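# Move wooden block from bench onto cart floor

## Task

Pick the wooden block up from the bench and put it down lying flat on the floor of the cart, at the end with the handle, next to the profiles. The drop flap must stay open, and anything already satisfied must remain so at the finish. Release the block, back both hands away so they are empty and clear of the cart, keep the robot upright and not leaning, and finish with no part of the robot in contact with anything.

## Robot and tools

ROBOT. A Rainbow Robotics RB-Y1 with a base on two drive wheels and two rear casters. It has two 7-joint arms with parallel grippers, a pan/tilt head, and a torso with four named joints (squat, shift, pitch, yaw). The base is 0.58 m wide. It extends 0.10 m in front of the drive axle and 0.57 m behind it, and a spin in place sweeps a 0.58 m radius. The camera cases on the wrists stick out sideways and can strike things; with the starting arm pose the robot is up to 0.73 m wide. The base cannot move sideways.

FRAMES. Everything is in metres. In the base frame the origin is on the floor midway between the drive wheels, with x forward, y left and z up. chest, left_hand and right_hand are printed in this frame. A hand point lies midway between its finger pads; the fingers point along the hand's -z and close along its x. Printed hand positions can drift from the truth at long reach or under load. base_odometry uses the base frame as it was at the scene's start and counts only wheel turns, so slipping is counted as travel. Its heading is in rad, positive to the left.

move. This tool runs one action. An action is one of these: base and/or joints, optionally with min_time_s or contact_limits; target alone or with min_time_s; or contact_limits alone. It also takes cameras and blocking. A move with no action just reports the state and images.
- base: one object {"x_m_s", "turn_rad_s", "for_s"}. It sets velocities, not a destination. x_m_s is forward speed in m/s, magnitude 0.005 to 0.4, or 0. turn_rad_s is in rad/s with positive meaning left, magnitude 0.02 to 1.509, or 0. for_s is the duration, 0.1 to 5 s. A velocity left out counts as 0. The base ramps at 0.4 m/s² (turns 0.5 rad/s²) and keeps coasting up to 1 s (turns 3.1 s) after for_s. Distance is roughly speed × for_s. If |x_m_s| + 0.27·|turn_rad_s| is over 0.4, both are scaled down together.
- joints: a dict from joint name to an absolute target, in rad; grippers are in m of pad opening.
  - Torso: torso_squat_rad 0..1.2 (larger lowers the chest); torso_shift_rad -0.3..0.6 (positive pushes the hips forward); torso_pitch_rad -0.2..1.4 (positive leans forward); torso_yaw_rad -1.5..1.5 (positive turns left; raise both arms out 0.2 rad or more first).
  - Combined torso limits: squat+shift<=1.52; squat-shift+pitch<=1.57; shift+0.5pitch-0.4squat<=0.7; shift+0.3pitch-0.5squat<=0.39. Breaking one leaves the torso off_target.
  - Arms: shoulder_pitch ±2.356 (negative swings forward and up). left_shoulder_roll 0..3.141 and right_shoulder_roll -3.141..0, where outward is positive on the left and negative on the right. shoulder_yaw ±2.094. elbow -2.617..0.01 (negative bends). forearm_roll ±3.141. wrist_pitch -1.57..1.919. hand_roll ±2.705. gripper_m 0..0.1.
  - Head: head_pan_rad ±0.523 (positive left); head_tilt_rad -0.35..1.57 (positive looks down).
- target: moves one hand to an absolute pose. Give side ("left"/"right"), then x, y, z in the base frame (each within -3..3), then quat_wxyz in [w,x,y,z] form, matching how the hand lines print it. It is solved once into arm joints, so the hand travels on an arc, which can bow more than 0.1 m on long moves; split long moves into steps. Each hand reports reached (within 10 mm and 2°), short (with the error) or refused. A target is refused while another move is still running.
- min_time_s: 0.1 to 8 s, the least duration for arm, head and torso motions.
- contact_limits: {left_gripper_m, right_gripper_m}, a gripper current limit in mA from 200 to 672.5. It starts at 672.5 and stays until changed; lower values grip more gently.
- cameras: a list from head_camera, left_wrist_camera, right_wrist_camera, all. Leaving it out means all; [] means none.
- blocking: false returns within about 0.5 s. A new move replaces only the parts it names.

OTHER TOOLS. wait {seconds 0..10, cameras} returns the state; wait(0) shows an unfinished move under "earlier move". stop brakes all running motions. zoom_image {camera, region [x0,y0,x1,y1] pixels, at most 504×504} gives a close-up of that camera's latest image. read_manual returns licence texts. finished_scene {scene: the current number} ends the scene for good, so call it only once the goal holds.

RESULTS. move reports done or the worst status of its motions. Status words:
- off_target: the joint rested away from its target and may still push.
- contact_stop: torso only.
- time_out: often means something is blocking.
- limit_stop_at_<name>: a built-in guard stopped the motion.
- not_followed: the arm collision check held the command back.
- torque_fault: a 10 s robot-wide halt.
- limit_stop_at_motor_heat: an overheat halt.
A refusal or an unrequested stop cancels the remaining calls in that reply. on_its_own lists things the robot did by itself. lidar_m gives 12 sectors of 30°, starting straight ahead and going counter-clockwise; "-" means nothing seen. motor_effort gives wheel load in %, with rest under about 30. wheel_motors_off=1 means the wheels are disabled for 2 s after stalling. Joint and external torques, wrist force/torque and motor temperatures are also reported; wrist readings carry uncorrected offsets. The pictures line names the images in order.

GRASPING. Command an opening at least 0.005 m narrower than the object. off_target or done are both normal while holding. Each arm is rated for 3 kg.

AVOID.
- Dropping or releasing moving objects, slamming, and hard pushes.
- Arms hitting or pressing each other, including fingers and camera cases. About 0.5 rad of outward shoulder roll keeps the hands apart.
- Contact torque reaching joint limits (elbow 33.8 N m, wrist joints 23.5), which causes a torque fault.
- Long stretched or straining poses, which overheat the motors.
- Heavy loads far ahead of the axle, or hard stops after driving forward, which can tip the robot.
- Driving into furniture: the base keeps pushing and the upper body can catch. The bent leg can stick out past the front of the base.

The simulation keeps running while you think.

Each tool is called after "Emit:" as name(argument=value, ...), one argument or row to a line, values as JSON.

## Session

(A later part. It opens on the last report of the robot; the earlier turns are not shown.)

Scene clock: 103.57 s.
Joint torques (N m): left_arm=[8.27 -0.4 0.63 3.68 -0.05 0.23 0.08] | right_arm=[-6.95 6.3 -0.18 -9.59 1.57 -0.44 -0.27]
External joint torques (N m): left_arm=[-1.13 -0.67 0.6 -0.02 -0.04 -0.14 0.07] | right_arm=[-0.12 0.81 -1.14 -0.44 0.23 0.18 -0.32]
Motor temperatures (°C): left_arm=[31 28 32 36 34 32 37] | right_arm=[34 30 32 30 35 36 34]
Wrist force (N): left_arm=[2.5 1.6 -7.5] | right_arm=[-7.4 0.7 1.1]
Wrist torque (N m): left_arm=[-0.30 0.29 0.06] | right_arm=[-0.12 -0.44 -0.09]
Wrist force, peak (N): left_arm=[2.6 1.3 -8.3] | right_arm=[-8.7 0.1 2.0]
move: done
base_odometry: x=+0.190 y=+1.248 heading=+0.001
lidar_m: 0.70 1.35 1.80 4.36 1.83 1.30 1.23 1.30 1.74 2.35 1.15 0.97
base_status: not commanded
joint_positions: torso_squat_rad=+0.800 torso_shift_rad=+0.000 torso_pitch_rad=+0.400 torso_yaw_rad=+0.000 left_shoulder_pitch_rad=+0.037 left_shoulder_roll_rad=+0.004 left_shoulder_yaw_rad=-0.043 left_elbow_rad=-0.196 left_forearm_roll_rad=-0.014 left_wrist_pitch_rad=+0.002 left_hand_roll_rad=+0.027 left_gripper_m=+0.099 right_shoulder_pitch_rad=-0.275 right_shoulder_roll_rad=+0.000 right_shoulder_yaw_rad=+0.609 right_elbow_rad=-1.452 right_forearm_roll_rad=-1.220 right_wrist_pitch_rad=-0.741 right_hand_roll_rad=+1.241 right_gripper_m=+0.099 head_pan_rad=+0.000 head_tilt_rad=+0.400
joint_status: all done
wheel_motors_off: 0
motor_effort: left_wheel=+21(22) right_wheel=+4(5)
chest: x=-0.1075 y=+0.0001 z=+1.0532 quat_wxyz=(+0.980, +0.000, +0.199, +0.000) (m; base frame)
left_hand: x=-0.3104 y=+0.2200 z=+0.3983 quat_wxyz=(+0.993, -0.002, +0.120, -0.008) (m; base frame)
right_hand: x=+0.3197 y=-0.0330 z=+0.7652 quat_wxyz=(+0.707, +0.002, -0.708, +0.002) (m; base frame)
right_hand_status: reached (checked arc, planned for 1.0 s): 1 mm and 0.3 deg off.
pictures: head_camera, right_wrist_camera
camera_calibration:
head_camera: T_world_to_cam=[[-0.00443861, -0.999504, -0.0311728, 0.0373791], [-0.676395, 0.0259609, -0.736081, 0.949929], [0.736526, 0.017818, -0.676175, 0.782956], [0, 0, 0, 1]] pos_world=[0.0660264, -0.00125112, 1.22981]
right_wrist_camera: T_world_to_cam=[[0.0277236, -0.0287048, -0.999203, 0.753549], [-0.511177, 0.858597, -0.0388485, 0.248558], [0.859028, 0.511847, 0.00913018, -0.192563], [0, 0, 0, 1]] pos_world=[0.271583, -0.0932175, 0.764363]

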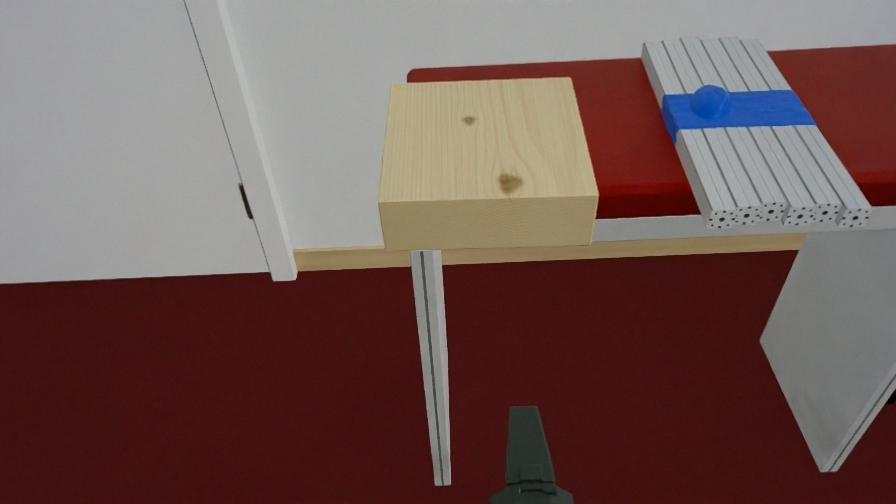

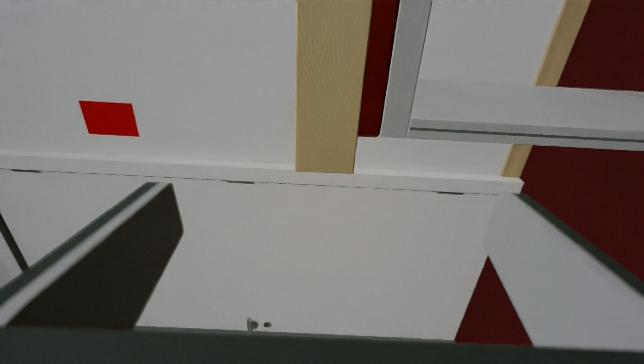

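Emit:
move(
  base={"x_m_s": 0.12, "for_s": 2.08},
  cameras=["head_camera","right_wrist_camera"],
)

Scene clock: 109.87 s.
Joint torques (N m): left_arm=[8.98 -0.68 0.51 3.61 -0.06 0.17 -0.04] | right_arm=[-7.07 6.41 -0.24 -9.6 1.42 -0.54 -0.28]
External joint torques (N m): left_arm=[-0.42 -0.96 0.48 -0.09 -0.06 -0.2 -0.05] | right_arm=[-0.25 0.92 -1.2 -0.45 0.08 0.08 -0.33]
Motor temperatures (°C): left_arm=[31 28 32 36 34 32 37] | right_arm=[34 30 32 30 35 36 34]
Wrist force (N): left_arm=[2.1 1.5 -8.2] | right_arm=[-7.1 0.6 1.1]
Wrist torque (N m): left_arm=[-0.30 0.20 0.05] | right_arm=[-0.14 -0.38 -0.12]
Wrist force, peak (N): left_arm=[3.4 1.6 -8.1] | right_arm=[-8.1 0.3 0.8]
move: done
base_odometry: x=+0.438 y=+1.248 heading=+0.001
lidar_m: 0.45 1.10 1.46 3.74 2.19 1.55 1.48 1.55 2.06 1.31 0.81 0.92
base_status: done (sent for 2.07 of 2.07 s)
joint_positions: torso_squat_rad=+0.800 torso_shift_rad=+0.000 torso_pitch_rad=+0.400 torso_yaw_rad=+0.000 left_shoulder_pitch_rad=+0.037 left_shoulder_roll_rad=+0.004 left_shoulder_yaw_rad=-0.043 left_elbow_rad=-0.196 left_forearm_roll_rad=-0.014 left_wrist_pitch_rad=+0.002 left_hand_roll_rad=+0.027 left_gripper_m=+0.099 right_shoulder_pitch_rad=-0.275 right_shoulder_roll_rad=+0.000 right_shoulder_yaw_rad=+0.609 right_elbow_rad=-1.452 right_forearm_roll_rad=-1.220 right_wrist_pitch_rad=-0.741 right_hand_roll_rad=+1.241 right_gripper_m=+0.099 head_pan_rad=+0.000 head_tilt_rad=+0.400
joint_status: not commanded
wheel_motors_off: 0
motor_effort: left_wheel=-9(48) right_wheel=+10(36)
chest: x=-0.1075 y=+0.0001 z=+1.0532 quat_wxyz=(+0.980, +0.000, +0.199, +0.000) (m; base frame)
left_hand: x=-0.3103 y=+0.2200 z=+0.3983 quat_wxyz=(+0.993, -0.002, +0.120, -0.009) (m; base frame)
right_hand: x=+0.3197 y=-0.0329 z=+0.7652 quat_wxyz=(+0.707, +0.002, -0.708, +0.002) (m; base frame)
pictures: head_camera, right_wrist_camera
camera_calibration:
head_camera: T_world_to_cam=[[-0.00443799, -0.999504, -0.0311733, 0.0373796], [-0.676446, 0.0259595, -0.736035, 0.949875], [0.736479, 0.0178205, -0.676226, 0.783021], [0, 0, 0, 1]] pos_world=[0.0660264, -0.00125113, 1.22981]
right_wrist_camera: T_world_to_cam=[[0.0276383, -0.0287568, -0.999204, 0.753468], [-0.511181, 0.858595, -0.0388495, 0.248555], [0.859029, 0.511848, 0.00903018, -0.192486], [0, 0, 0, 1]] pos_world=[0.271583, -0.0932177, 0.764263]

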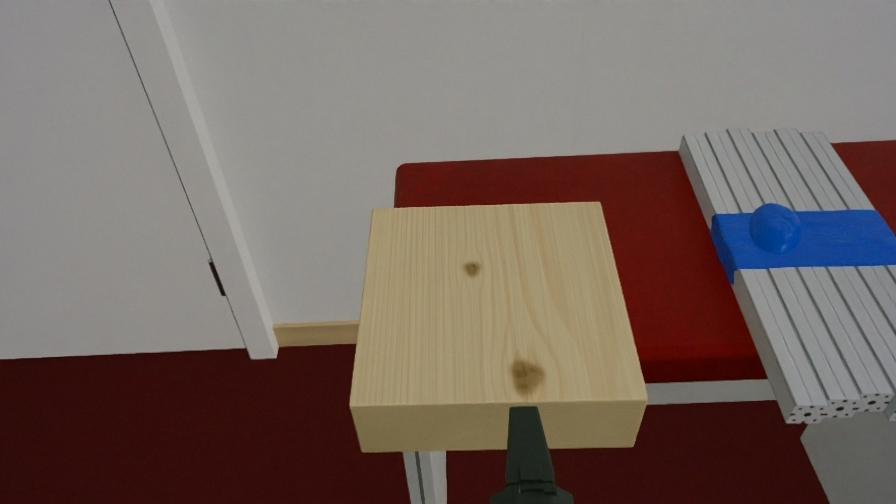

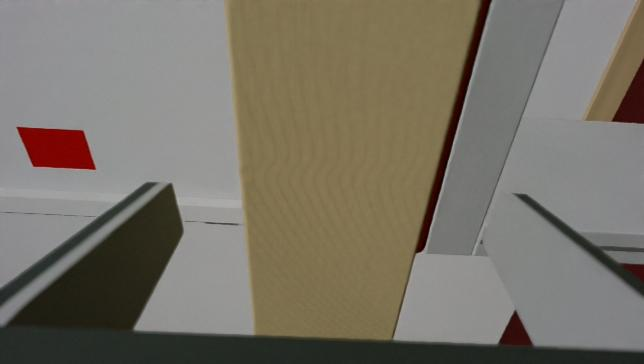

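Emit:
move(
  target={"side": "right", "x": 0.322, "y": -0.014, "z": 0.766, "quat_wxyz": [0.7071, 0, -0.7071, 0]},
  cameras=[],
)

Emit:
move(
  target={"side": "right", "x": 0.386, "y": -0.014, "z": 0.766, "quat_wxyz": [0.7071, 0, -0.7071, 0]},
  min_time_s=1.5,
  cameras=["head_camera","right_wrist_camera"],
)

Scene clock: 113.23 s.
Joint torques (N m): left_arm=[8.87 -0.66 0.96 3.67 -0.01 0.09 -0.1] | right_arm=[-8.29 6.82 0.52 -9.23 1.45 -0.47 0.01]
External joint torques (N m): left_arm=[-0.53 -0.94 0.93 -0.03 0 -0.29 -0.12] | right_arm=[-0.71 0.79 -0.13 -0.18 -0.01 0.08 -0.04]
Motor temperatures (°C): left_arm=[31 28 32 36 34 32 37] | right_arm=[34 30 32 30 35 36 34]
Wrist force (N): left_arm=[2.1 1.0 -7.7] | right_arm=[-7.2 0.7 1.2]
Wrist torque (N m): left_arm=[-0.27 0.26 0.12] | right_arm=[-0.13 -0.42 -0.10]
Wrist force, peak (N): left_arm=[2.3 1.5 -8.5] | right_arm=[-8.0 -0.3 1.3]
move: done
base_odometry: x=+0.438 y=+1.248 heading=+0.001
lidar_m: 0.45 1.10 1.46 3.74 2.20 1.54 1.48 1.55 2.07 1.31 0.80 0.92
base_status: not commanded
joint_positions: torso_squat_rad=+0.800 torso_shift_rad=+0.000 torso_pitch_rad=+0.400 torso_yaw_rad=+0.000 left_shoulder_pitch_rad=+0.037 left_shoulder_roll_rad=+0.004 left_shoulder_yaw_rad=-0.043 left_elbow_rad=-0.196 left_forearm_roll_rad=-0.014 left_wrist_pitch_rad=+0.002 left_hand_roll_rad=+0.027 left_gripper_m=+0.099 right_shoulder_pitch_rad=-0.349 right_shoulder_roll_rad=+0.000 right_shoulder_yaw_rad=+0.682 right_elbow_rad=-1.393 right_forearm_roll_rad=-1.305 right_wrist_pitch_rad=-0.832 right_hand_roll_rad=+1.280 right_gripper_m=+0.099 head_pan_rad=+0.000 head_tilt_rad=+0.400
joint_status: all done
wheel_motors_off: 0
motor_effort: left_wheel=-9(10) right_wheel=+10(11)
chest: x=-0.1075 y=+0.0001 z=+1.0532 quat_wxyz=(+0.980, +0.000, +0.199, +0.000) (m; base frame)
left_hand: x=-0.3103 y=+0.2200 z=+0.3983 quat_wxyz=(+0.993, -0.002, +0.120, -0.009) (m; base frame)
right_hand: x=+0.3220 y=-0.0141 z=+0.7659 quat_wxyz=(+0.707, +0.000, -0.707, +0.000) (m; base frame)
right_hand_status: reached (checked arc, planned for 0.3 s): 0 mm and 0.0 deg off.
pictures: none
No camera images: "cameras" was empty.

Scene clock: 115.07 s.
Joint torques (N m): left_arm=[8.92 -0.59 0.8 3.7 -0.01 0.16 -0.06] | right_arm=[-13.48 5.68 -2.45 -9.06 1.05 -0.7 -0.06]
External joint torques (N m): left_arm=[-0.48 -0.86 0.77 0 0 -0.21 -0.07] | right_arm=[-2.04 0.78 -2.03 -0.13 -0.38 -0.06 -0.11]
Motor temperatures (°C): left_arm=[31 28 32 36 34 32 37] | right_arm=[34 30 32 30 35 36 34]
Wrist force (N): left_arm=[2.5 1.5 -7.6] | right_arm=[-7.5 0.5 1.0]
Wrist torque (N m): left_arm=[-0.28 0.30 0.07] | right_arm=[-0.12 -0.45 -0.11]
Wrist force, peak (N): left_arm=[2.6 1.4 -8.4] | right_arm=[-7.6 0.4 1.0]
move: done
base_odometry: x=+0.438 y=+1.248 heading=+0.001
lidar_m: 0.45 1.10 1.45 3.74 2.20 1.57 1.49 1.56 2.07 1.31 0.81 0.92
base_status: not commanded
joint_positions: torso_squat_rad=+0.800 torso_shift_rad=+0.000 torso_pitch_rad=+0.400 torso_yaw_rad=+0.000 left_shoulder_pitch_rad=+0.037 left_shoulder_roll_rad=+0.004 left_shoulder_yaw_rad=-0.043 left_elbow_rad=-0.196 left_forearm_roll_rad=-0.014 left_wrist_pitch_rad=+0.002 left_hand_roll_rad=+0.027 left_gripper_m=+0.099 right_shoulder_pitch_rad=-0.580 right_shoulder_roll_rad=+0.000 right_shoulder_yaw_rad=+0.615 right_elbow_rad=-1.189 right_forearm_roll_rad=-1.401 right_wrist_pitch_rad=-0.815 right_hand_roll_rad=+1.232 right_gripper_m=+0.099 head_pan_rad=+0.000 head_tilt_rad=+0.400
joint_status: all done
wheel_motors_off: 0
motor_effort: left_wheel=-9(10) right_wheel=+9(11)
chest: x=-0.1075 y=+0.0001 z=+1.0532 quat_wxyz=(+0.980, +0.000, +0.199, +0.000) (m; base frame)
left_hand: x=-0.3103 y=+0.2200 z=+0.3983 quat_wxyz=(+0.993, -0.002, +0.120, -0.009) (m; base frame)
right_hand: x=+0.3858 y=-0.0140 z=+0.7660 quat_wxyz=(+0.707, +0.000, -0.707, +0.000) (m; base frame)
right_hand_status: reached (checked arc, planned for 1.5 s): 0 mm and 0.0 deg off.
pictures: head_camera, right_wrist_camera
camera_calibration:
head_camera: T_world_to_cam=[[-0.00443799, -0.999504, -0.0311733, 0.0373796], [-0.676446, 0.0259595, -0.736035, 0.949875], [0.736479, 0.0178205, -0.676226, 0.783021], [0, 0, 0, 1]] pos_world=[0.0660264, -0.00125113, 1.22981]
right_wrist_camera: T_world_to_cam=[[0.025644, -0.0292672, -0.999243, 0.753857], [-0.507175, 0.860995, -0.0382339, 0.264113], [0.861462, 0.507771, 0.00723572, -0.258575], [0, 0, 0, 1]] pos_world=[0.337372, -0.0740392, 0.765256]

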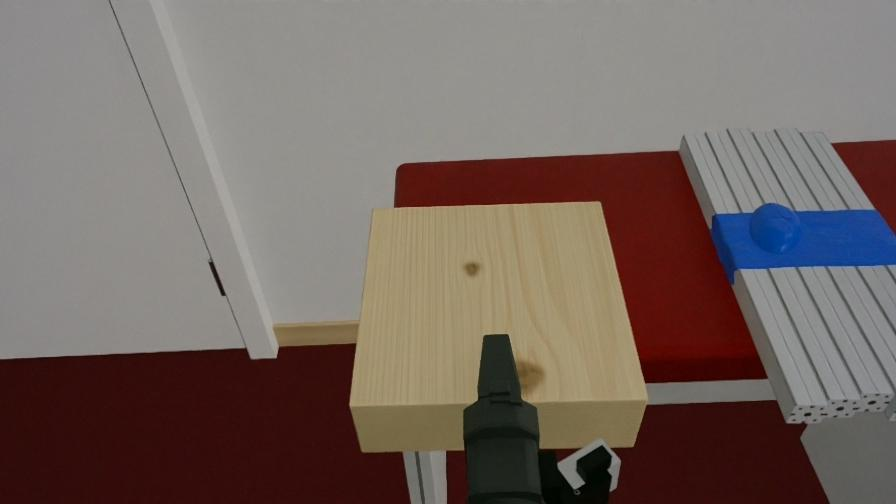

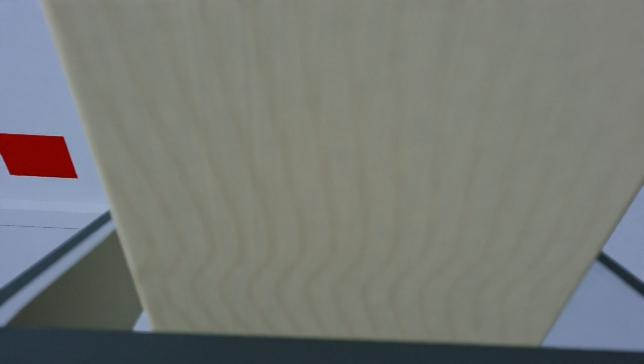

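Emit:
move(
  joints={"right_gripper_m": 0.04},
  cameras=["head_camera","right_wrist_camera"],
)

Scene clock: 116.80 s.
Joint torques (N m): left_arm=[8.59 -0.77 0.71 3.64 -0.09 0.12 0.01] | right_arm=[-13.28 5.69 -2.25 -9.27 1.18 -0.64 -0.15]
External joint torques (N m): left_arm=[-0.82 -1.05 0.67 -0.06 -0.08 -0.25 0] | right_arm=[-1.83 0.79 -1.82 -0.33 -0.25 0 -0.2]
Motor temperatures (°C): left_arm=[31 28 32 36 34 32 37] | right_arm=[34 30 32 30 35 36 34]
Wrist force (N): left_arm=[1.9 1.0 -7.8] | right_arm=[-7.0 0.4 1.0]
Wrist torque (N m): left_arm=[-0.27 0.21 0.07] | right_arm=[-0.09 -0.77 -0.22]
Wrist force, peak (N): left_arm=[2.8 1.0 -8.2] | right_arm=[-8.9 0.9 1.9]
move: off_target
base_odometry: x=+0.438 y=+1.248 heading=+0.001
lidar_m: 0.45 1.11 1.45 3.76 2.19 1.57 1.49 1.55 2.07 1.32 0.79 0.91
base_status: not commanded
joint_positions: torso_squat_rad=+0.800 torso_shift_rad=+0.000 torso_pitch_rad=+0.400 torso_yaw_rad=+0.000 left_shoulder_pitch_rad=+0.037 left_shoulder_roll_rad=+0.004 left_shoulder_yaw_rad=-0.043 left_elbow_rad=-0.196 left_forearm_roll_rad=-0.014 left_wrist_pitch_rad=+0.002 left_hand_roll_rad=+0.027 left_gripper_m=+0.099 right_shoulder_pitch_rad=-0.580 right_shoulder_roll_rad=+0.000 right_shoulder_yaw_rad=+0.615 right_elbow_rad=-1.189 right_forearm_roll_rad=-1.401 right_wrist_pitch_rad=-0.815 right_hand_roll_rad=+1.232 right_gripper_m=+0.075 head_pan_rad=+0.000 head_tilt_rad=+0.400
joint_status: right_gripper_m off_target (ended at +0.075, target +0.040)
wheel_motors_off: 0
motor_effort: left_wheel=-9(10) right_wheel=+9(11)
chest: x=-0.1075 y=+0.0001 z=+1.0532 quat_wxyz=(+0.980, +0.000, +0.199, +0.000) (m; base frame)
left_hand: x=-0.3103 y=+0.2200 z=+0.3983 quat_wxyz=(+0.993, -0.002, +0.120, -0.009) (m; base frame)
right_hand: x=+0.3858 y=-0.0140 z=+0.7659 quat_wxyz=(+0.707, +0.000, -0.707, +0.000) (m; base frame)
pictures: head_camera, right_wrist_camera
camera_calibration:
head_camera: T_world_to_cam=[[-0.00443799, -0.999504, -0.0311733, 0.0373796], [-0.676446, 0.0259595, -0.736035, 0.949875], [0.736479, 0.0178205, -0.676226, 0.783021], [0, 0, 0, 1]] pos_world=[0.0660264, -0.00125113, 1.22981]
right_wrist_camera: T_world_to_cam=[[0.025644, -0.0292672, -0.999243, 0.753857], [-0.507175, 0.860995, -0.0382339, 0.264113], [0.861462, 0.507771, 0.00723572, -0.258575], [0, 0, 0, 1]] pos_world=[0.337372, -0.0740392, 0.765256]

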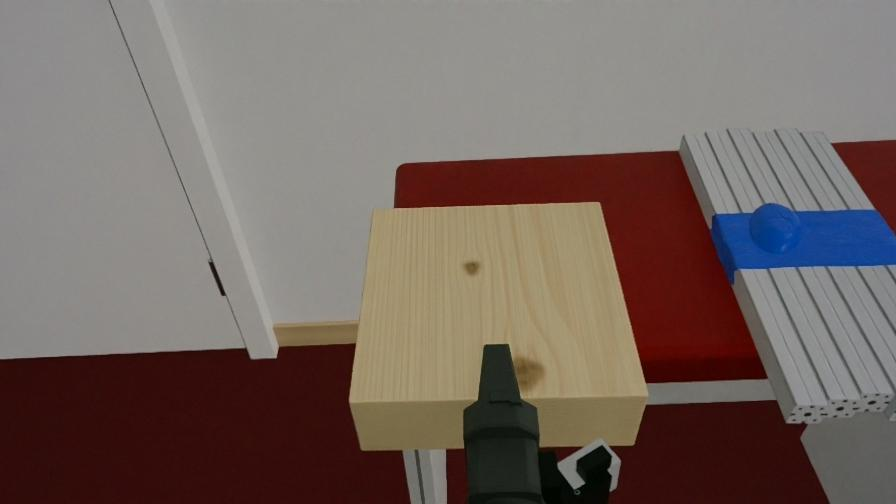

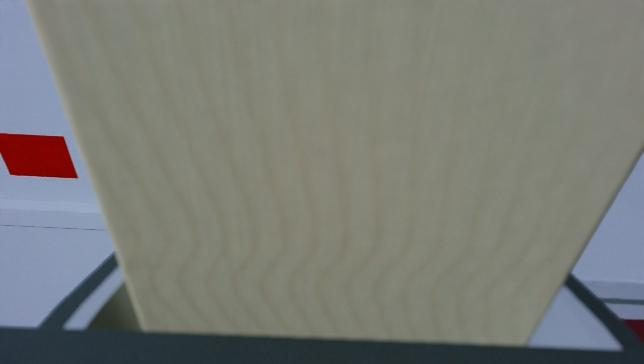

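Emit:
move(
  target={"side": "right", "x": 0.384, "y": -0.014, "z": 0.806, "quat_wxyz": [0.7071, 0, -0.7071, 0]},
  min_time_s=2,
  cameras=["head_camera","right_wrist_camera"],
)

Scene clock: 120.27 s.
Joint torques (N m): left_arm=[8.86 -0.46 0.92 3.76 -0.07 0.05 -0.03] | right_arm=[-22.03 7.05 -1.63 -22.62 5.98 -1.16 0.28]
External joint torques (N m): left_arm=[-0.56 -0.74 0.89 0.05 -0.07 -0.32 -0.05] | right_arm=[-11.18 1.82 -1.5 -13.15 4.58 -0.93 0.23]
Motor temperatures (°C): left_arm=[31 28 32 36 34 32 37] | right_arm=[34 30 32 31 36 36 34]
Wrist force (N): left_arm=[2.4 1.7 -7.4] | right_arm=[-28.6 1.4 0.9]
Wrist torque (N m): left_arm=[-0.35 0.29 0.12] | right_arm=[-0.07 1.79 -0.02]
Wrist force, peak (N): left_arm=[2.7 0.7 -8.3] | right_arm=[-30.1 1.1 0.1]
move: done
base_odometry: x=+0.438 y=+1.248 heading=+0.001
lidar_m: 0.44 1.10 1.46 3.73 2.20 1.57 1.48 1.56 2.06 1.32 0.80 0.92
base_status: not commanded
joint_positions: torso_squat_rad=+0.800 torso_shift_rad=+0.000 torso_pitch_rad=+0.401 torso_yaw_rad=+0.000 left_shoulder_pitch_rad=+0.037 left_shoulder_roll_rad=+0.004 left_shoulder_yaw_rad=-0.043 left_elbow_rad=-0.196 left_forearm_roll_rad=-0.014 left_wrist_pitch_rad=+0.002 left_hand_roll_rad=+0.027 left_gripper_m=+0.099 right_shoulder_pitch_rad=-0.514 right_shoulder_roll_rad=+0.000 right_shoulder_yaw_rad=+0.589 right_elbow_rad=-1.403 right_forearm_roll_rad=-1.508 right_wrist_pitch_rad=-0.760 right_hand_roll_rad=+1.451 right_gripper_m=+0.074 head_pan_rad=+0.000 head_tilt_rad=+0.400
joint_status: all done
wheel_motors_off: 0
motor_effort: left_wheel=-10(10) right_wheel=+8(11)
chest: x=-0.1072 y=+0.0001 z=+1.0531 quat_wxyz=(+0.980, +0.000, +0.199, +0.000) (m; base frame)
left_hand: x=-0.3105 y=+0.2200 z=+0.3984 quat_wxyz=(+0.993, -0.002, +0.121, -0.008) (m; base frame)
right_hand: x=+0.3833 y=-0.0143 z=+0.8032 quat_wxyz=(+0.707, +0.000, -0.708, +0.000) (m; base frame)
right_hand_status: reached (checked arc, planned for 2.0 s): 3 mm and 0.1 deg off.
pictures: head_camera, right_wrist_camera
camera_calibration:
head_camera: T_world_to_cam=[[-0.00446115, -0.999504, -0.0311712, 0.0373741], [-0.676916, 0.0259623, -0.735603, 0.9495], [0.736047, 0.0178186, -0.676696, 0.7832], [0, 0, 0, 1]] pos_world=[0.0664261, -0.00125112, 1.22961]
right_wrist_camera: T_world_to_cam=[[0.0275251, -0.029335, -0.999191, 0.790316], [-0.507014, 0.861044, -0.0392462, 0.265287], [0.861498, 0.507684, 0.00882706, -0.257838], [0, 0, 0, 1]] pos_world=[0.334878, -0.0743398, 0.802364]

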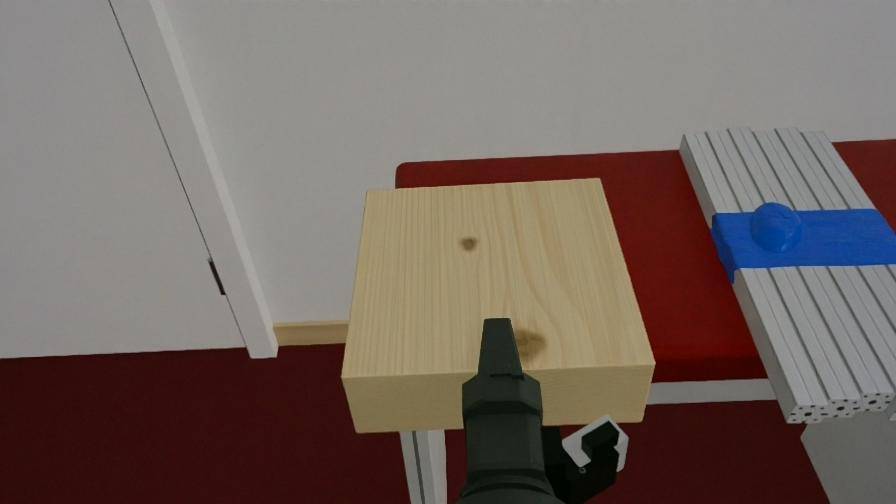

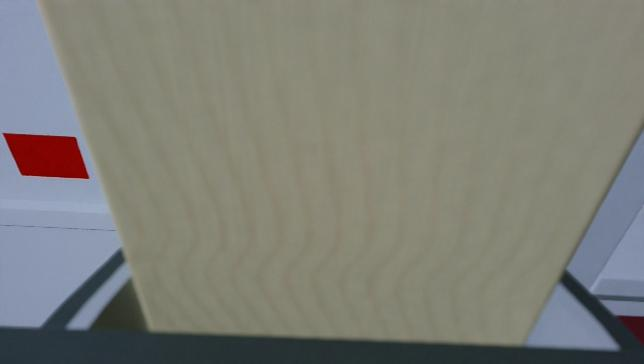

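Emit:
move(
  target={"side": "right", "x": 0.37, "y": -0.014, "z": 0.85, "quat_wxyz": [0.7071, 0, -0.7071, 0]},
  min_time_s=2,
  cameras=["head_camera"],
)

Emit:
move(
  base={"x_m_s": -0.15, "for_s": 3.0},
  cameras=["head_camera"],
)

Scene clock: 123.97 s.
Joint torques (N m): left_arm=[8.7 -0.5 1.05 3.72 0.04 0.2 0.01] | right_arm=[-20.61 7.68 1.96 -23.07 5.97 1.27 0.18]
External joint torques (N m): left_arm=[-0.72 -0.78 1.02 0.01 0.05 -0.17 0] | right_arm=[-10.73 2.02 1.76 -13.34 4.61 1 0.13]
Motor temperatures (°C): left_arm=[31 28 32 36 34 32 37] | right_arm=[34 30 32 31 36 36 34]
Wrist force (N): left_arm=[2.1 1.0 -7.7] | right_arm=[-28.7 1.5 1.3]
Wrist torque (N m): left_arm=[-0.28 0.22 0.04] | right_arm=[-0.05 1.79 0.01]
Wrist force, peak (N): left_arm=[3.3 1.2 -8.4] | right_arm=[-29.4 1.7 1.0]
move: done
base_odometry: x=+0.438 y=+1.248 heading=+0.001
lidar_m: 0.45 1.11 1.46 3.75 2.20 1.55 1.48 1.56 2.08 1.31 0.81 0.92
base_status: not commanded
joint_positions: torso_squat_rad=+0.800 torso_shift_rad=+0.000 torso_pitch_rad=+0.401 torso_yaw_rad=+0.000 left_shoulder_pitch_rad=+0.037 left_shoulder_roll_rad=+0.004 left_shoulder_yaw_rad=-0.043 left_elbow_rad=-0.196 left_forearm_roll_rad=-0.014 left_wrist_pitch_rad=+0.002 left_hand_roll_rad=+0.027 left_gripper_m=+0.099 right_shoulder_pitch_rad=-0.443 right_shoulder_roll_rad=+0.000 right_shoulder_yaw_rad=+0.604 right_elbow_rad=-1.639 right_forearm_roll_rad=-1.658 right_wrist_pitch_rad=-0.755 right_hand_roll_rad=+1.712 right_gripper_m=+0.074 head_pan_rad=+0.000 head_tilt_rad=+0.400
joint_status: all done
wheel_motors_off: 0
motor_effort: left_wheel=-9(10) right_wheel=+9(11)
chest: x=-0.1072 y=+0.0001 z=+1.0531 quat_wxyz=(+0.980, +0.000, +0.199, +0.000) (m; base frame)
left_hand: x=-0.3105 y=+0.2200 z=+0.3984 quat_wxyz=(+0.993, -0.002, +0.121, -0.008) (m; base frame)
right_hand: x=+0.3695 y=-0.0144 z=+0.8474 quat_wxyz=(+0.706, +0.000, -0.708, +0.000) (m; base frame)
right_hand_status: reached (checked arc, planned for 2.0 s): 3 mm and 0.2 deg off.
pictures: head_camera
camera_calibration:
head_camera: T_world_to_cam=[[-0.00445983, -0.999504, -0.0311709, 0.0373737], [-0.676966, 0.0259599, -0.735556, 0.949447], [0.736001, 0.0178212, -0.676746, 0.783266], [0, 0, 0, 1]] pos_world=[0.066426, -0.00125113, 1.22961]

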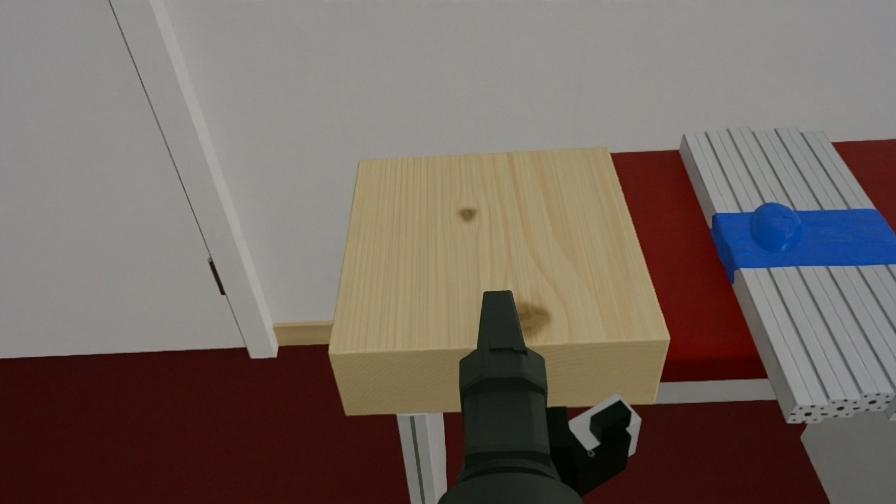

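Scene clock: 127.73 s.
Joint torques (N m): left_arm=[7.5 -0.75 0.79 3.72 -0.04 0.24 0.01] | right_arm=[-21.56 7.87 0.91 -22.42 6.25 0.99 0.19]
External joint torques (N m): left_arm=[-1.92 -1.03 0.76 0.01 -0.04 -0.13 0] | right_arm=[-11.68 2.22 0.71 -12.69 4.89 0.72 0.14]
Motor temperatures (°C): left_arm=[31 28 32 36 34 32 37] | right_arm=[34 30 32 32 36 36 34]
Wrist force (N): left_arm=[2.4 0.8 -7.5] | right_arm=[-28.5 0.7 0.5]
Wrist torque (N m): left_arm=[-0.25 0.29 0.03] | right_arm=[-0.11 1.78 0.01]
Wrist force, peak (N): left_arm=[2.6 2.0 -8.3] | right_arm=[-30.1 1.4 1.3]
move: done
base_odometry: x=-0.012 y=+1.248 heading=-0.001
lidar_m: 0.89 1.54 2.05 4.35 1.54 1.09 1.03 1.09 1.46 3.63 1.39 1.12
base_status: done (sent for 3 of 3 s)
joint_positions: torso_squat_rad=+0.800 torso_shift_rad=+0.000 torso_pitch_rad=+0.401 torso_yaw_rad=+0.000 left_shoulder_pitch_rad=+0.037 left_shoulder_roll_rad=+0.004 left_shoulder_yaw_rad=-0.043 left_elbow_rad=-0.196 left_forearm_roll_rad=-0.014 left_wrist_pitch_rad=+0.002 left_hand_roll_rad=+0.027 left_gripper_m=+0.099 right_shoulder_pitch_rad=-0.442 right_shoulder_roll_rad=+0.000 right_shoulder_yaw_rad=+0.604 right_elbow_rad=-1.639 right_forearm_roll_rad=-1.658 right_wrist_pitch_rad=-0.755 right_hand_roll_rad=+1.712 right_gripper_m=+0.074 head_pan_rad=+0.000 head_tilt_rad=+0.400
joint_status: not commanded
wheel_motors_off: 0
motor_effort: left_wheel=-14(29) right_wheel=+12(36)
chest: x=-0.1071 y=+0.0001 z=+1.0531 quat_wxyz=(+0.980, +0.000, +0.199, +0.000) (m; base frame)
left_hand: x=-0.3106 y=+0.2200 z=+0.3984 quat_wxyz=(+0.993, -0.002, +0.121, -0.008) (m; base frame)
right_hand: x=+0.3694 y=-0.0144 z=+0.8473 quat_wxyz=(+0.706, +0.000, -0.708, +0.000) (m; base frame)
pictures: head_camera
camera_calibration:
head_camera: T_world_to_cam=[[-0.00446551, -0.999504, -0.0311707, 0.0373712], [-0.67702, 0.0259624, -0.735507, 0.949384], [0.735951, 0.0178187, -0.6768, 0.783194], [0, 0, 0, 1]] pos_world=[0.066526, -0.00125112, 1.22951]

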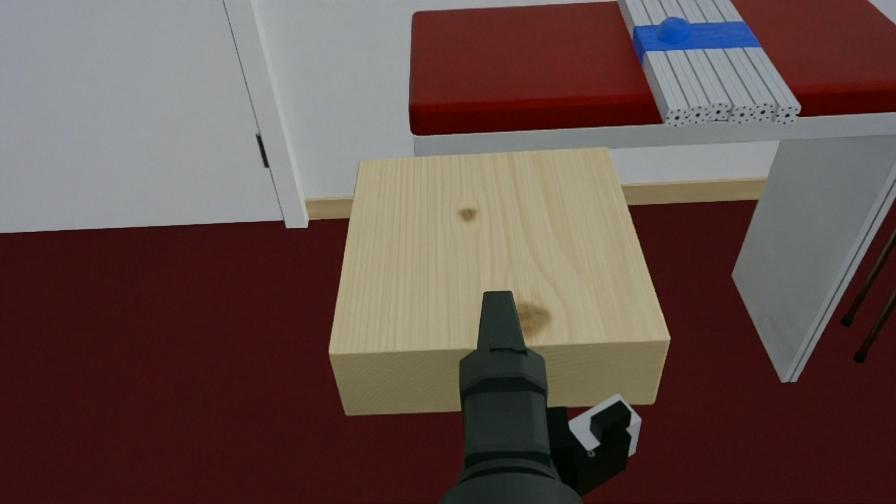

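Emit:
move(
  base={"turn_rad_s": -0.4, "for_s": 3.93},
  cameras=[],
)

Emit:
move(
  base={"x_m_s": 0.3, "for_s": 4.83},
  cameras=["head_camera"],
)

Emit:
move(
  base={"turn_rad_s": 0.4, "for_s": 3.93},
  cameras=["head_camera"],
)

Scene clock: 136.97 s.
Joint torques (N m): left_arm=[8.13 -0.78 0.72 3.7 -0.01 0.18 -0.03] | right_arm=[-21.97 7.87 0.77 -22.36 6.12 1.12 0.08]
External joint torques (N m): left_arm=[-1.3 -1.06 0.69 -0.01 -0.01 -0.19 -0.05] | right_arm=[-12.09 2.21 0.58 -12.63 4.76 0.85 0.03]
Motor temperatures (°C): left_arm=[31 28 32 36 34 32 37] | right_arm=[34 30 32 33 36 36 34]
Wrist force (N): left_arm=[2.3 0.9 -7.9] | right_arm=[-28.3 0.8 0.7]
Wrist torque (N m): left_arm=[-0.24 0.26 0.06] | right_arm=[-0.01 1.79 0.05]
Wrist force, peak (N): left_arm=[2.7 2.3 -8.5] | right_arm=[-29.5 1.8 0.9]
move: done
base_odometry: x=-0.012 y=+1.248 heading=-1.573
lidar_m: 3.47 1.38 1.13 0.91 1.53 2.01 4.35 1.57 1.10 1.05 1.07 1.42
base_status: done (sent for 3.93 of 3.93 s)
joint_positions: torso_squat_rad=+0.800 torso_shift_rad=+0.000 torso_pitch_rad=+0.401 torso_yaw_rad=+0.000 left_shoulder_pitch_rad=+0.037 left_shoulder_roll_rad=+0.004 left_shoulder_yaw_rad=-0.043 left_elbow_rad=-0.196 left_forearm_roll_rad=-0.014 left_wrist_pitch_rad=+0.002 left_hand_roll_rad=+0.027 left_gripper_m=+0.099 right_shoulder_pitch_rad=-0.442 right_shoulder_roll_rad=+0.000 right_shoulder_yaw_rad=+0.604 right_elbow_rad=-1.639 right_forearm_roll_rad=-1.658 right_wrist_pitch_rad=-0.755 right_hand_roll_rad=+1.712 right_gripper_m=+0.074 head_pan_rad=+0.000 head_tilt_rad=+0.400
joint_status: not commanded
wheel_motors_off: 0
motor_effort: left_wheel=+16(49) right_wheel=+3(45)
chest: x=-0.1071 y=+0.0001 z=+1.0531 quat_wxyz=(+0.980, +0.000, +0.199, +0.000) (m; base frame)
left_hand: x=-0.3106 y=+0.2200 z=+0.3984 quat_wxyz=(+0.993, -0.002, +0.121, -0.008) (m; base frame)
right_hand: x=+0.3694 y=-0.0144 z=+0.8472 quat_wxyz=(+0.706, +0.000, -0.708, +0.000) (m; base frame)
pictures: none
No camera images: "cameras" was empty.

Scene clock: 142.87 s.
Joint torques (N m): left_arm=[9.27 -0.56 0.74 3.54 -0.1 0.25 0.04] | right_arm=[-21.92 8.43 -0.03 -22.42 6.15 1.1 0.15]
External joint torques (N m): left_arm=[-0.16 -0.84 0.71 -0.17 -0.09 -0.12 0.03] | right_arm=[-12.05 2.78 -0.23 -12.69 4.8 0.83 0.1]
Motor temperatures (°C): left_arm=[31 28 32 36 34 32 37] | right_arm=[35 30 32 33 37 36 34]
Wrist force (N): left_arm=[2.3 1.3 -7.4] | right_arm=[-28.9 1.8 0.3]
Wrist torque (N m): left_arm=[-0.29 0.26 0.06] | right_arm=[-0.05 1.80 0.04]
Wrist force, peak (N): left_arm=[3.4 0.4 -8.2] | right_arm=[-30.4 1.3 2.3]
move: done
base_odometry: x=-0.016 y=-0.202 heading=-1.573
lidar_m: 3.23 1.20 0.83 0.80 0.82 1.76 4.69 1.48 1.04 0.98 1.00 1.31
base_status: done (sent for 4.83 of 4.83 s)
joint_positions: torso_squat_rad=+0.800 torso_shift_rad=+0.000 torso_pitch_rad=+0.401 torso_yaw_rad=+0.000 left_shoulder_pitch_rad=+0.037 left_shoulder_roll_rad=+0.004 left_shoulder_yaw_rad=-0.043 left_elbow_rad=-0.196 left_forearm_roll_rad=-0.014 left_wrist_pitch_rad=+0.002 left_hand_roll_rad=+0.027 left_gripper_m=+0.099 right_shoulder_pitch_rad=-0.442 right_shoulder_roll_rad=+0.000 right_shoulder_yaw_rad=+0.604 right_elbow_rad=-1.639 right_forearm_roll_rad=-1.658 right_wrist_pitch_rad=-0.755 right_hand_roll_rad=+1.712 right_gripper_m=+0.074 head_pan_rad=+0.000 head_tilt_rad=+0.400
joint_status: not commanded
wheel_motors_off: 0
motor_effort: left_wheel=+1(49) right_wheel=-3(38)
chest: x=-0.1070 y=+0.0001 z=+1.0531 quat_wxyz=(+0.980, +0.000, +0.199, +0.000) (m; base frame)
left_hand: x=-0.3105 y=+0.2200 z=+0.3984 quat_wxyz=(+0.993, -0.002, +0.121, -0.009) (m; base frame)
right_hand: x=+0.3695 y=-0.0144 z=+0.8471 quat_wxyz=(+0.706, +0.000, -0.708, +0.000) (m; base frame)
pictures: head_camera
camera_calibration:
head_camera: T_world_to_cam=[[-0.00447152, -0.999504, -0.0311668, 0.0373678], [-0.677228, 0.0259586, -0.735315, 0.949299], [0.73576, 0.0178191, -0.677008, 0.783316], [0, 0, 0, 1]] pos_world=[0.0667259, -0.00125113, 1.22951]

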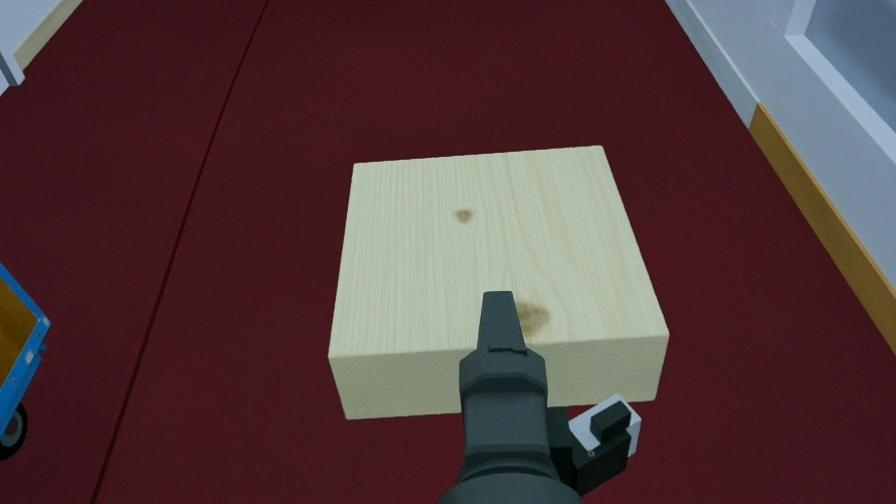

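Scene clock: 147.93 s.
Joint torques (N m): left_arm=[9.06 -0.49 0.85 3.72 -0.01 0.15 0.04] | right_arm=[-21.89 8.12 0.58 -22.45 6.2 0.92 0.24]
External joint torques (N m): left_arm=[-0.37 -0.78 0.82 0.01 0 -0.23 0.03] | right_arm=[-12.02 2.47 0.38 -12.71 4.84 0.65 0.19]
Motor temperatures (°C): left_arm=[31 28 32 35 34 32 37] | right_arm=[35 30 32 34 37 36 34]
Wrist force (N): left_arm=[1.5 0.9 -8.0] | right_arm=[-28.6 1.4 0.9]
Wrist torque (N m): left_arm=[-0.19 0.18 0.09] | right_arm=[0.00 1.78 0.03]
Wrist force, peak (N): left_arm=[3.2 1.5 -8.1] | right_arm=[-29.4 1.3 0.6]
move: done
base_odometry: x=-0.017 y=-0.202 heading=-0.001
lidar_m: 0.79 0.83 1.77 4.35 1.42 1.02 0.96 1.01 1.37 3.38 1.18 0.84
base_status: done (sent for 3.93 of 3.93 s)
joint_positions: torso_squat_rad=+0.800 torso_shift_rad=+0.000 torso_pitch_rad=+0.401 torso_yaw_rad=+0.000 left_shoulder_pitch_rad=+0.037 left_shoulder_roll_rad=+0.004 left_shoulder_yaw_rad=-0.043 left_elbow_rad=-0.196 left_forearm_roll_rad=-0.014 left_wrist_pitch_rad=+0.002 left_hand_roll_rad=+0.027 left_gripper_m=+0.099 right_shoulder_pitch_rad=-0.442 right_shoulder_roll_rad=+0.000 right_shoulder_yaw_rad=+0.604 right_elbow_rad=-1.639 right_forearm_roll_rad=-1.658 right_wrist_pitch_rad=-0.755 right_hand_roll_rad=+1.712 right_gripper_m=+0.074 head_pan_rad=+0.000 head_tilt_rad=+0.400
joint_status: not commanded
wheel_motors_off: 0
motor_effort: left_wheel=+0(43) right_wheel=+19(37)
chest: x=-0.1070 y=+0.0001 z=+1.0531 quat_wxyz=(+0.980, +0.000, +0.199, +0.000) (m; base frame)
left_hand: x=-0.3105 y=+0.2200 z=+0.3984 quat_wxyz=(+0.993, -0.002, +0.121, -0.009) (m; base frame)
right_hand: x=+0.3695 y=-0.0144 z=+0.8471 quat_wxyz=(+0.706, +0.000, -0.708, +0.000) (m; base frame)
pictures: head_camera
camera_calibration:
head_camera: T_world_to_cam=[[-0.00447152, -0.999504, -0.0311668, 0.0373678], [-0.677228, 0.0259586, -0.735315, 0.949299], [0.73576, 0.0178191, -0.677008, 0.783316], [0, 0, 0, 1]] pos_world=[0.0667259, -0.00125113, 1.22951]

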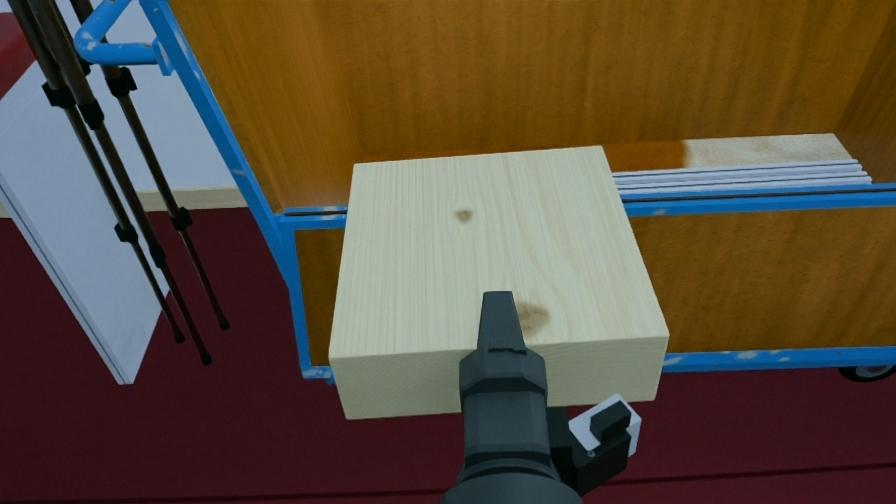

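Emit:
move(
  target={"side": "right", "x": 0.32, "y": -0.12, "z": 0.87, "quat_wxyz": [0.6533, 0.2706, -0.6533, 0.2706]},
  min_time_s=3,
  cameras=["head_camera"],
)

Emit:
move(
  target={"side": "right", "x": 0.28, "y": -0.2, "z": 0.87, "quat_wxyz": [0.5, 0.5, -0.5, 0.5]},
  min_time_s=3,
  cameras=["head_camera"],
)

Scene clock: 157.57 s.
Joint torques (N m): left_arm=[8.87 -0.78 0.43 3.56 -0.1 0.18 0] | right_arm=[-15.7 -5.07 -11.65 -21.25 -3.82 -0.88 -0.22]
External joint torques (N m): left_arm=[-0.56 -1.06 0.4 -0.15 -0.09 -0.19 -0.02] | right_arm=[-8.86 1.49 -6.11 -12.44 -3.22 -0.73 -0.27]
Motor temperatures (°C): left_arm=[31 28 32 35 34 32 37] | right_arm=[35 30 32 34 37 36 34]
Wrist force (N): left_arm=[2.3 1.4 -7.6] | right_arm=[-28.2 1.3 0.0]
Wrist torque (N m): left_arm=[-0.34 0.26 0.06] | right_arm=[-0.15 1.83 0.04]
Wrist force, peak (N): left_arm=[2.0 1.4 -8.5] | right_arm=[-29.9 1.1 0.9]
move: done
base_odometry: x=-0.017 y=-0.202 heading=-0.001
lidar_m: 0.80 0.83 1.74 4.35 1.43 1.03 0.97 1.01 1.36 3.39 1.20 0.84
base_status: not commanded
joint_positions: torso_squat_rad=+0.800 torso_shift_rad=+0.000 torso_pitch_rad=+0.401 torso_yaw_rad=+0.000 left_shoulder_pitch_rad=+0.037 left_shoulder_roll_rad=+0.004 left_shoulder_yaw_rad=-0.043 left_elbow_rad=-0.196 left_forearm_roll_rad=-0.014 left_wrist_pitch_rad=+0.002 left_hand_roll_rad=+0.027 left_gripper_m=+0.099 right_shoulder_pitch_rad=-0.192 right_shoulder_roll_rad=-0.605 right_shoulder_yaw_rad=+0.163 right_elbow_rad=-1.948 right_forearm_roll_rad=-2.012 right_wrist_pitch_rad=+0.379 right_hand_roll_rad=+1.489 right_gripper_m=+0.074 head_pan_rad=+0.000 head_tilt_rad=+0.400
joint_status: all done
wheel_motors_off: 0
motor_effort: left_wheel=+1(1) right_wheel=+19(21)
chest: x=-0.1070 y=+0.0001 z=+1.0531 quat_wxyz=(+0.980, +0.000, +0.199, +0.000) (m; base frame)
left_hand: x=-0.3105 y=+0.2200 z=+0.3984 quat_wxyz=(+0.993, -0.002, +0.121, -0.009) (m; base frame)
right_hand: x=+0.3191 y=-0.1205 z=+0.8681 quat_wxyz=(+0.658, +0.268, -0.650, +0.269) (m; base frame)
right_hand_status: reached (checked arc, planned for 3.0 s): 2 mm and 0.7 deg off.
pictures: head_camera
camera_calibration:
head_camera: T_world_to_cam=[[-0.00446857, -0.999504, -0.0311699, 0.0373713], [-0.677174, 0.0259601, -0.735364, 0.949355], [0.735809, 0.0178214, -0.676955, 0.783247], [0, 0, 0, 1]] pos_world=[0.0667259, -0.00125113, 1.22951]

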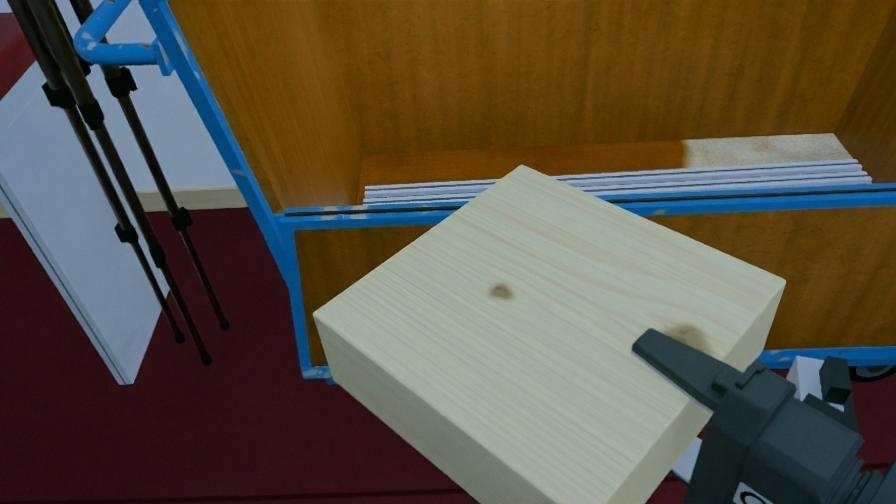

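Scene clock: 160.90 s.
Joint torques (N m): left_arm=[9.03 -0.66 0.55 3.65 0 0.21 -0.08] | right_arm=[-21.06 -15.14 -13.59 -9.59 -9.15 2.14 -0.07]
External joint torques (N m): left_arm=[-0.4 -0.94 0.52 -0.06 0.01 -0.16 -0.1] | right_arm=[-8.77 -1.2 -6.84 -4.18 -7.27 1.73 -0.12]
Motor temperatures (°C): left_arm=[31 28 32 35 34 32 37] | right_arm=[35 30 32 34 37 36 34]
Wrist force (N): left_arm=[2.0 0.8 -7.5] | right_arm=[-28.2 0.1 0.9]
Wrist torque (N m): left_arm=[-0.23 0.21 0.06] | right_arm=[-0.21 1.88 0.03]
Wrist force, peak (N): left_arm=[2.0 1.9 -8.4] | right_arm=[-29.6 1.5 -1.8]
move: done
base_odometry: x=-0.017 y=-0.202 heading=-0.001
lidar_m: 0.79 0.83 1.76 4.35 1.42 1.02 0.96 1.01 1.35 3.39 1.19 0.84
base_status: not commanded
joint_positions: torso_squat_rad=+0.800 torso_shift_rad=+0.000 torso_pitch_rad=+0.401 torso_yaw_rad=+0.000 left_shoulder_pitch_rad=+0.037 left_shoulder_roll_rad=+0.004 left_shoulder_yaw_rad=-0.043 left_elbow_rad=-0.196 left_forearm_roll_rad=-0.014 left_wrist_pitch_rad=+0.002 left_hand_roll_rad=+0.027 left_gripper_m=+0.099 right_shoulder_pitch_rad=-0.642 right_shoulder_roll_rad=-0.832 right_shoulder_yaw_rad=+0.140 right_elbow_rad=-1.102 right_forearm_roll_rad=-2.404 right_wrist_pitch_rad=+1.605 right_hand_roll_rad=+1.780 right_gripper_m=+0.074 head_pan_rad=+0.000 head_tilt_rad=+0.400
joint_status: all done
wheel_motors_off: 0
motor_effort: left_wheel=+0(1) right_wheel=+19(20)
chest: x=-0.1071 y=+0.0001 z=+1.0531 quat_wxyz=(+0.980, +0.000, +0.199, +0.000) (m; base frame)
left_hand: x=-0.3105 y=+0.2200 z=+0.3984 quat_wxyz=(+0.993, -0.002, +0.121, -0.009) (m; base frame)
right_hand: x=+0.2790 y=-0.2001 z=+0.8686 quat_wxyz=(+0.503, +0.499, -0.499, +0.499) (m; base frame)
right_hand_status: reached (checked arc, planned for 3.0 s): 2 mm and 0.4 deg off.
pictures: head_camera
camera_calibration:
head_camera: T_world_to_cam=[[-0.0044642, -0.999504, -0.0311704, 0.0373712], [-0.67707, 0.02596, -0.73546, 0.949398], [0.735905, 0.0178213, -0.67685, 0.783186], [0, 0, 0, 1]] pos_world=[0.066626, -0.00125113, 1.22951]

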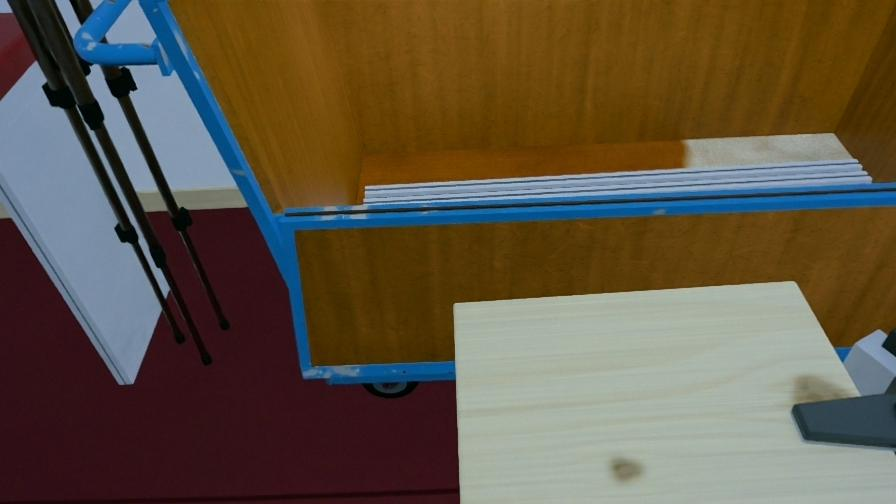

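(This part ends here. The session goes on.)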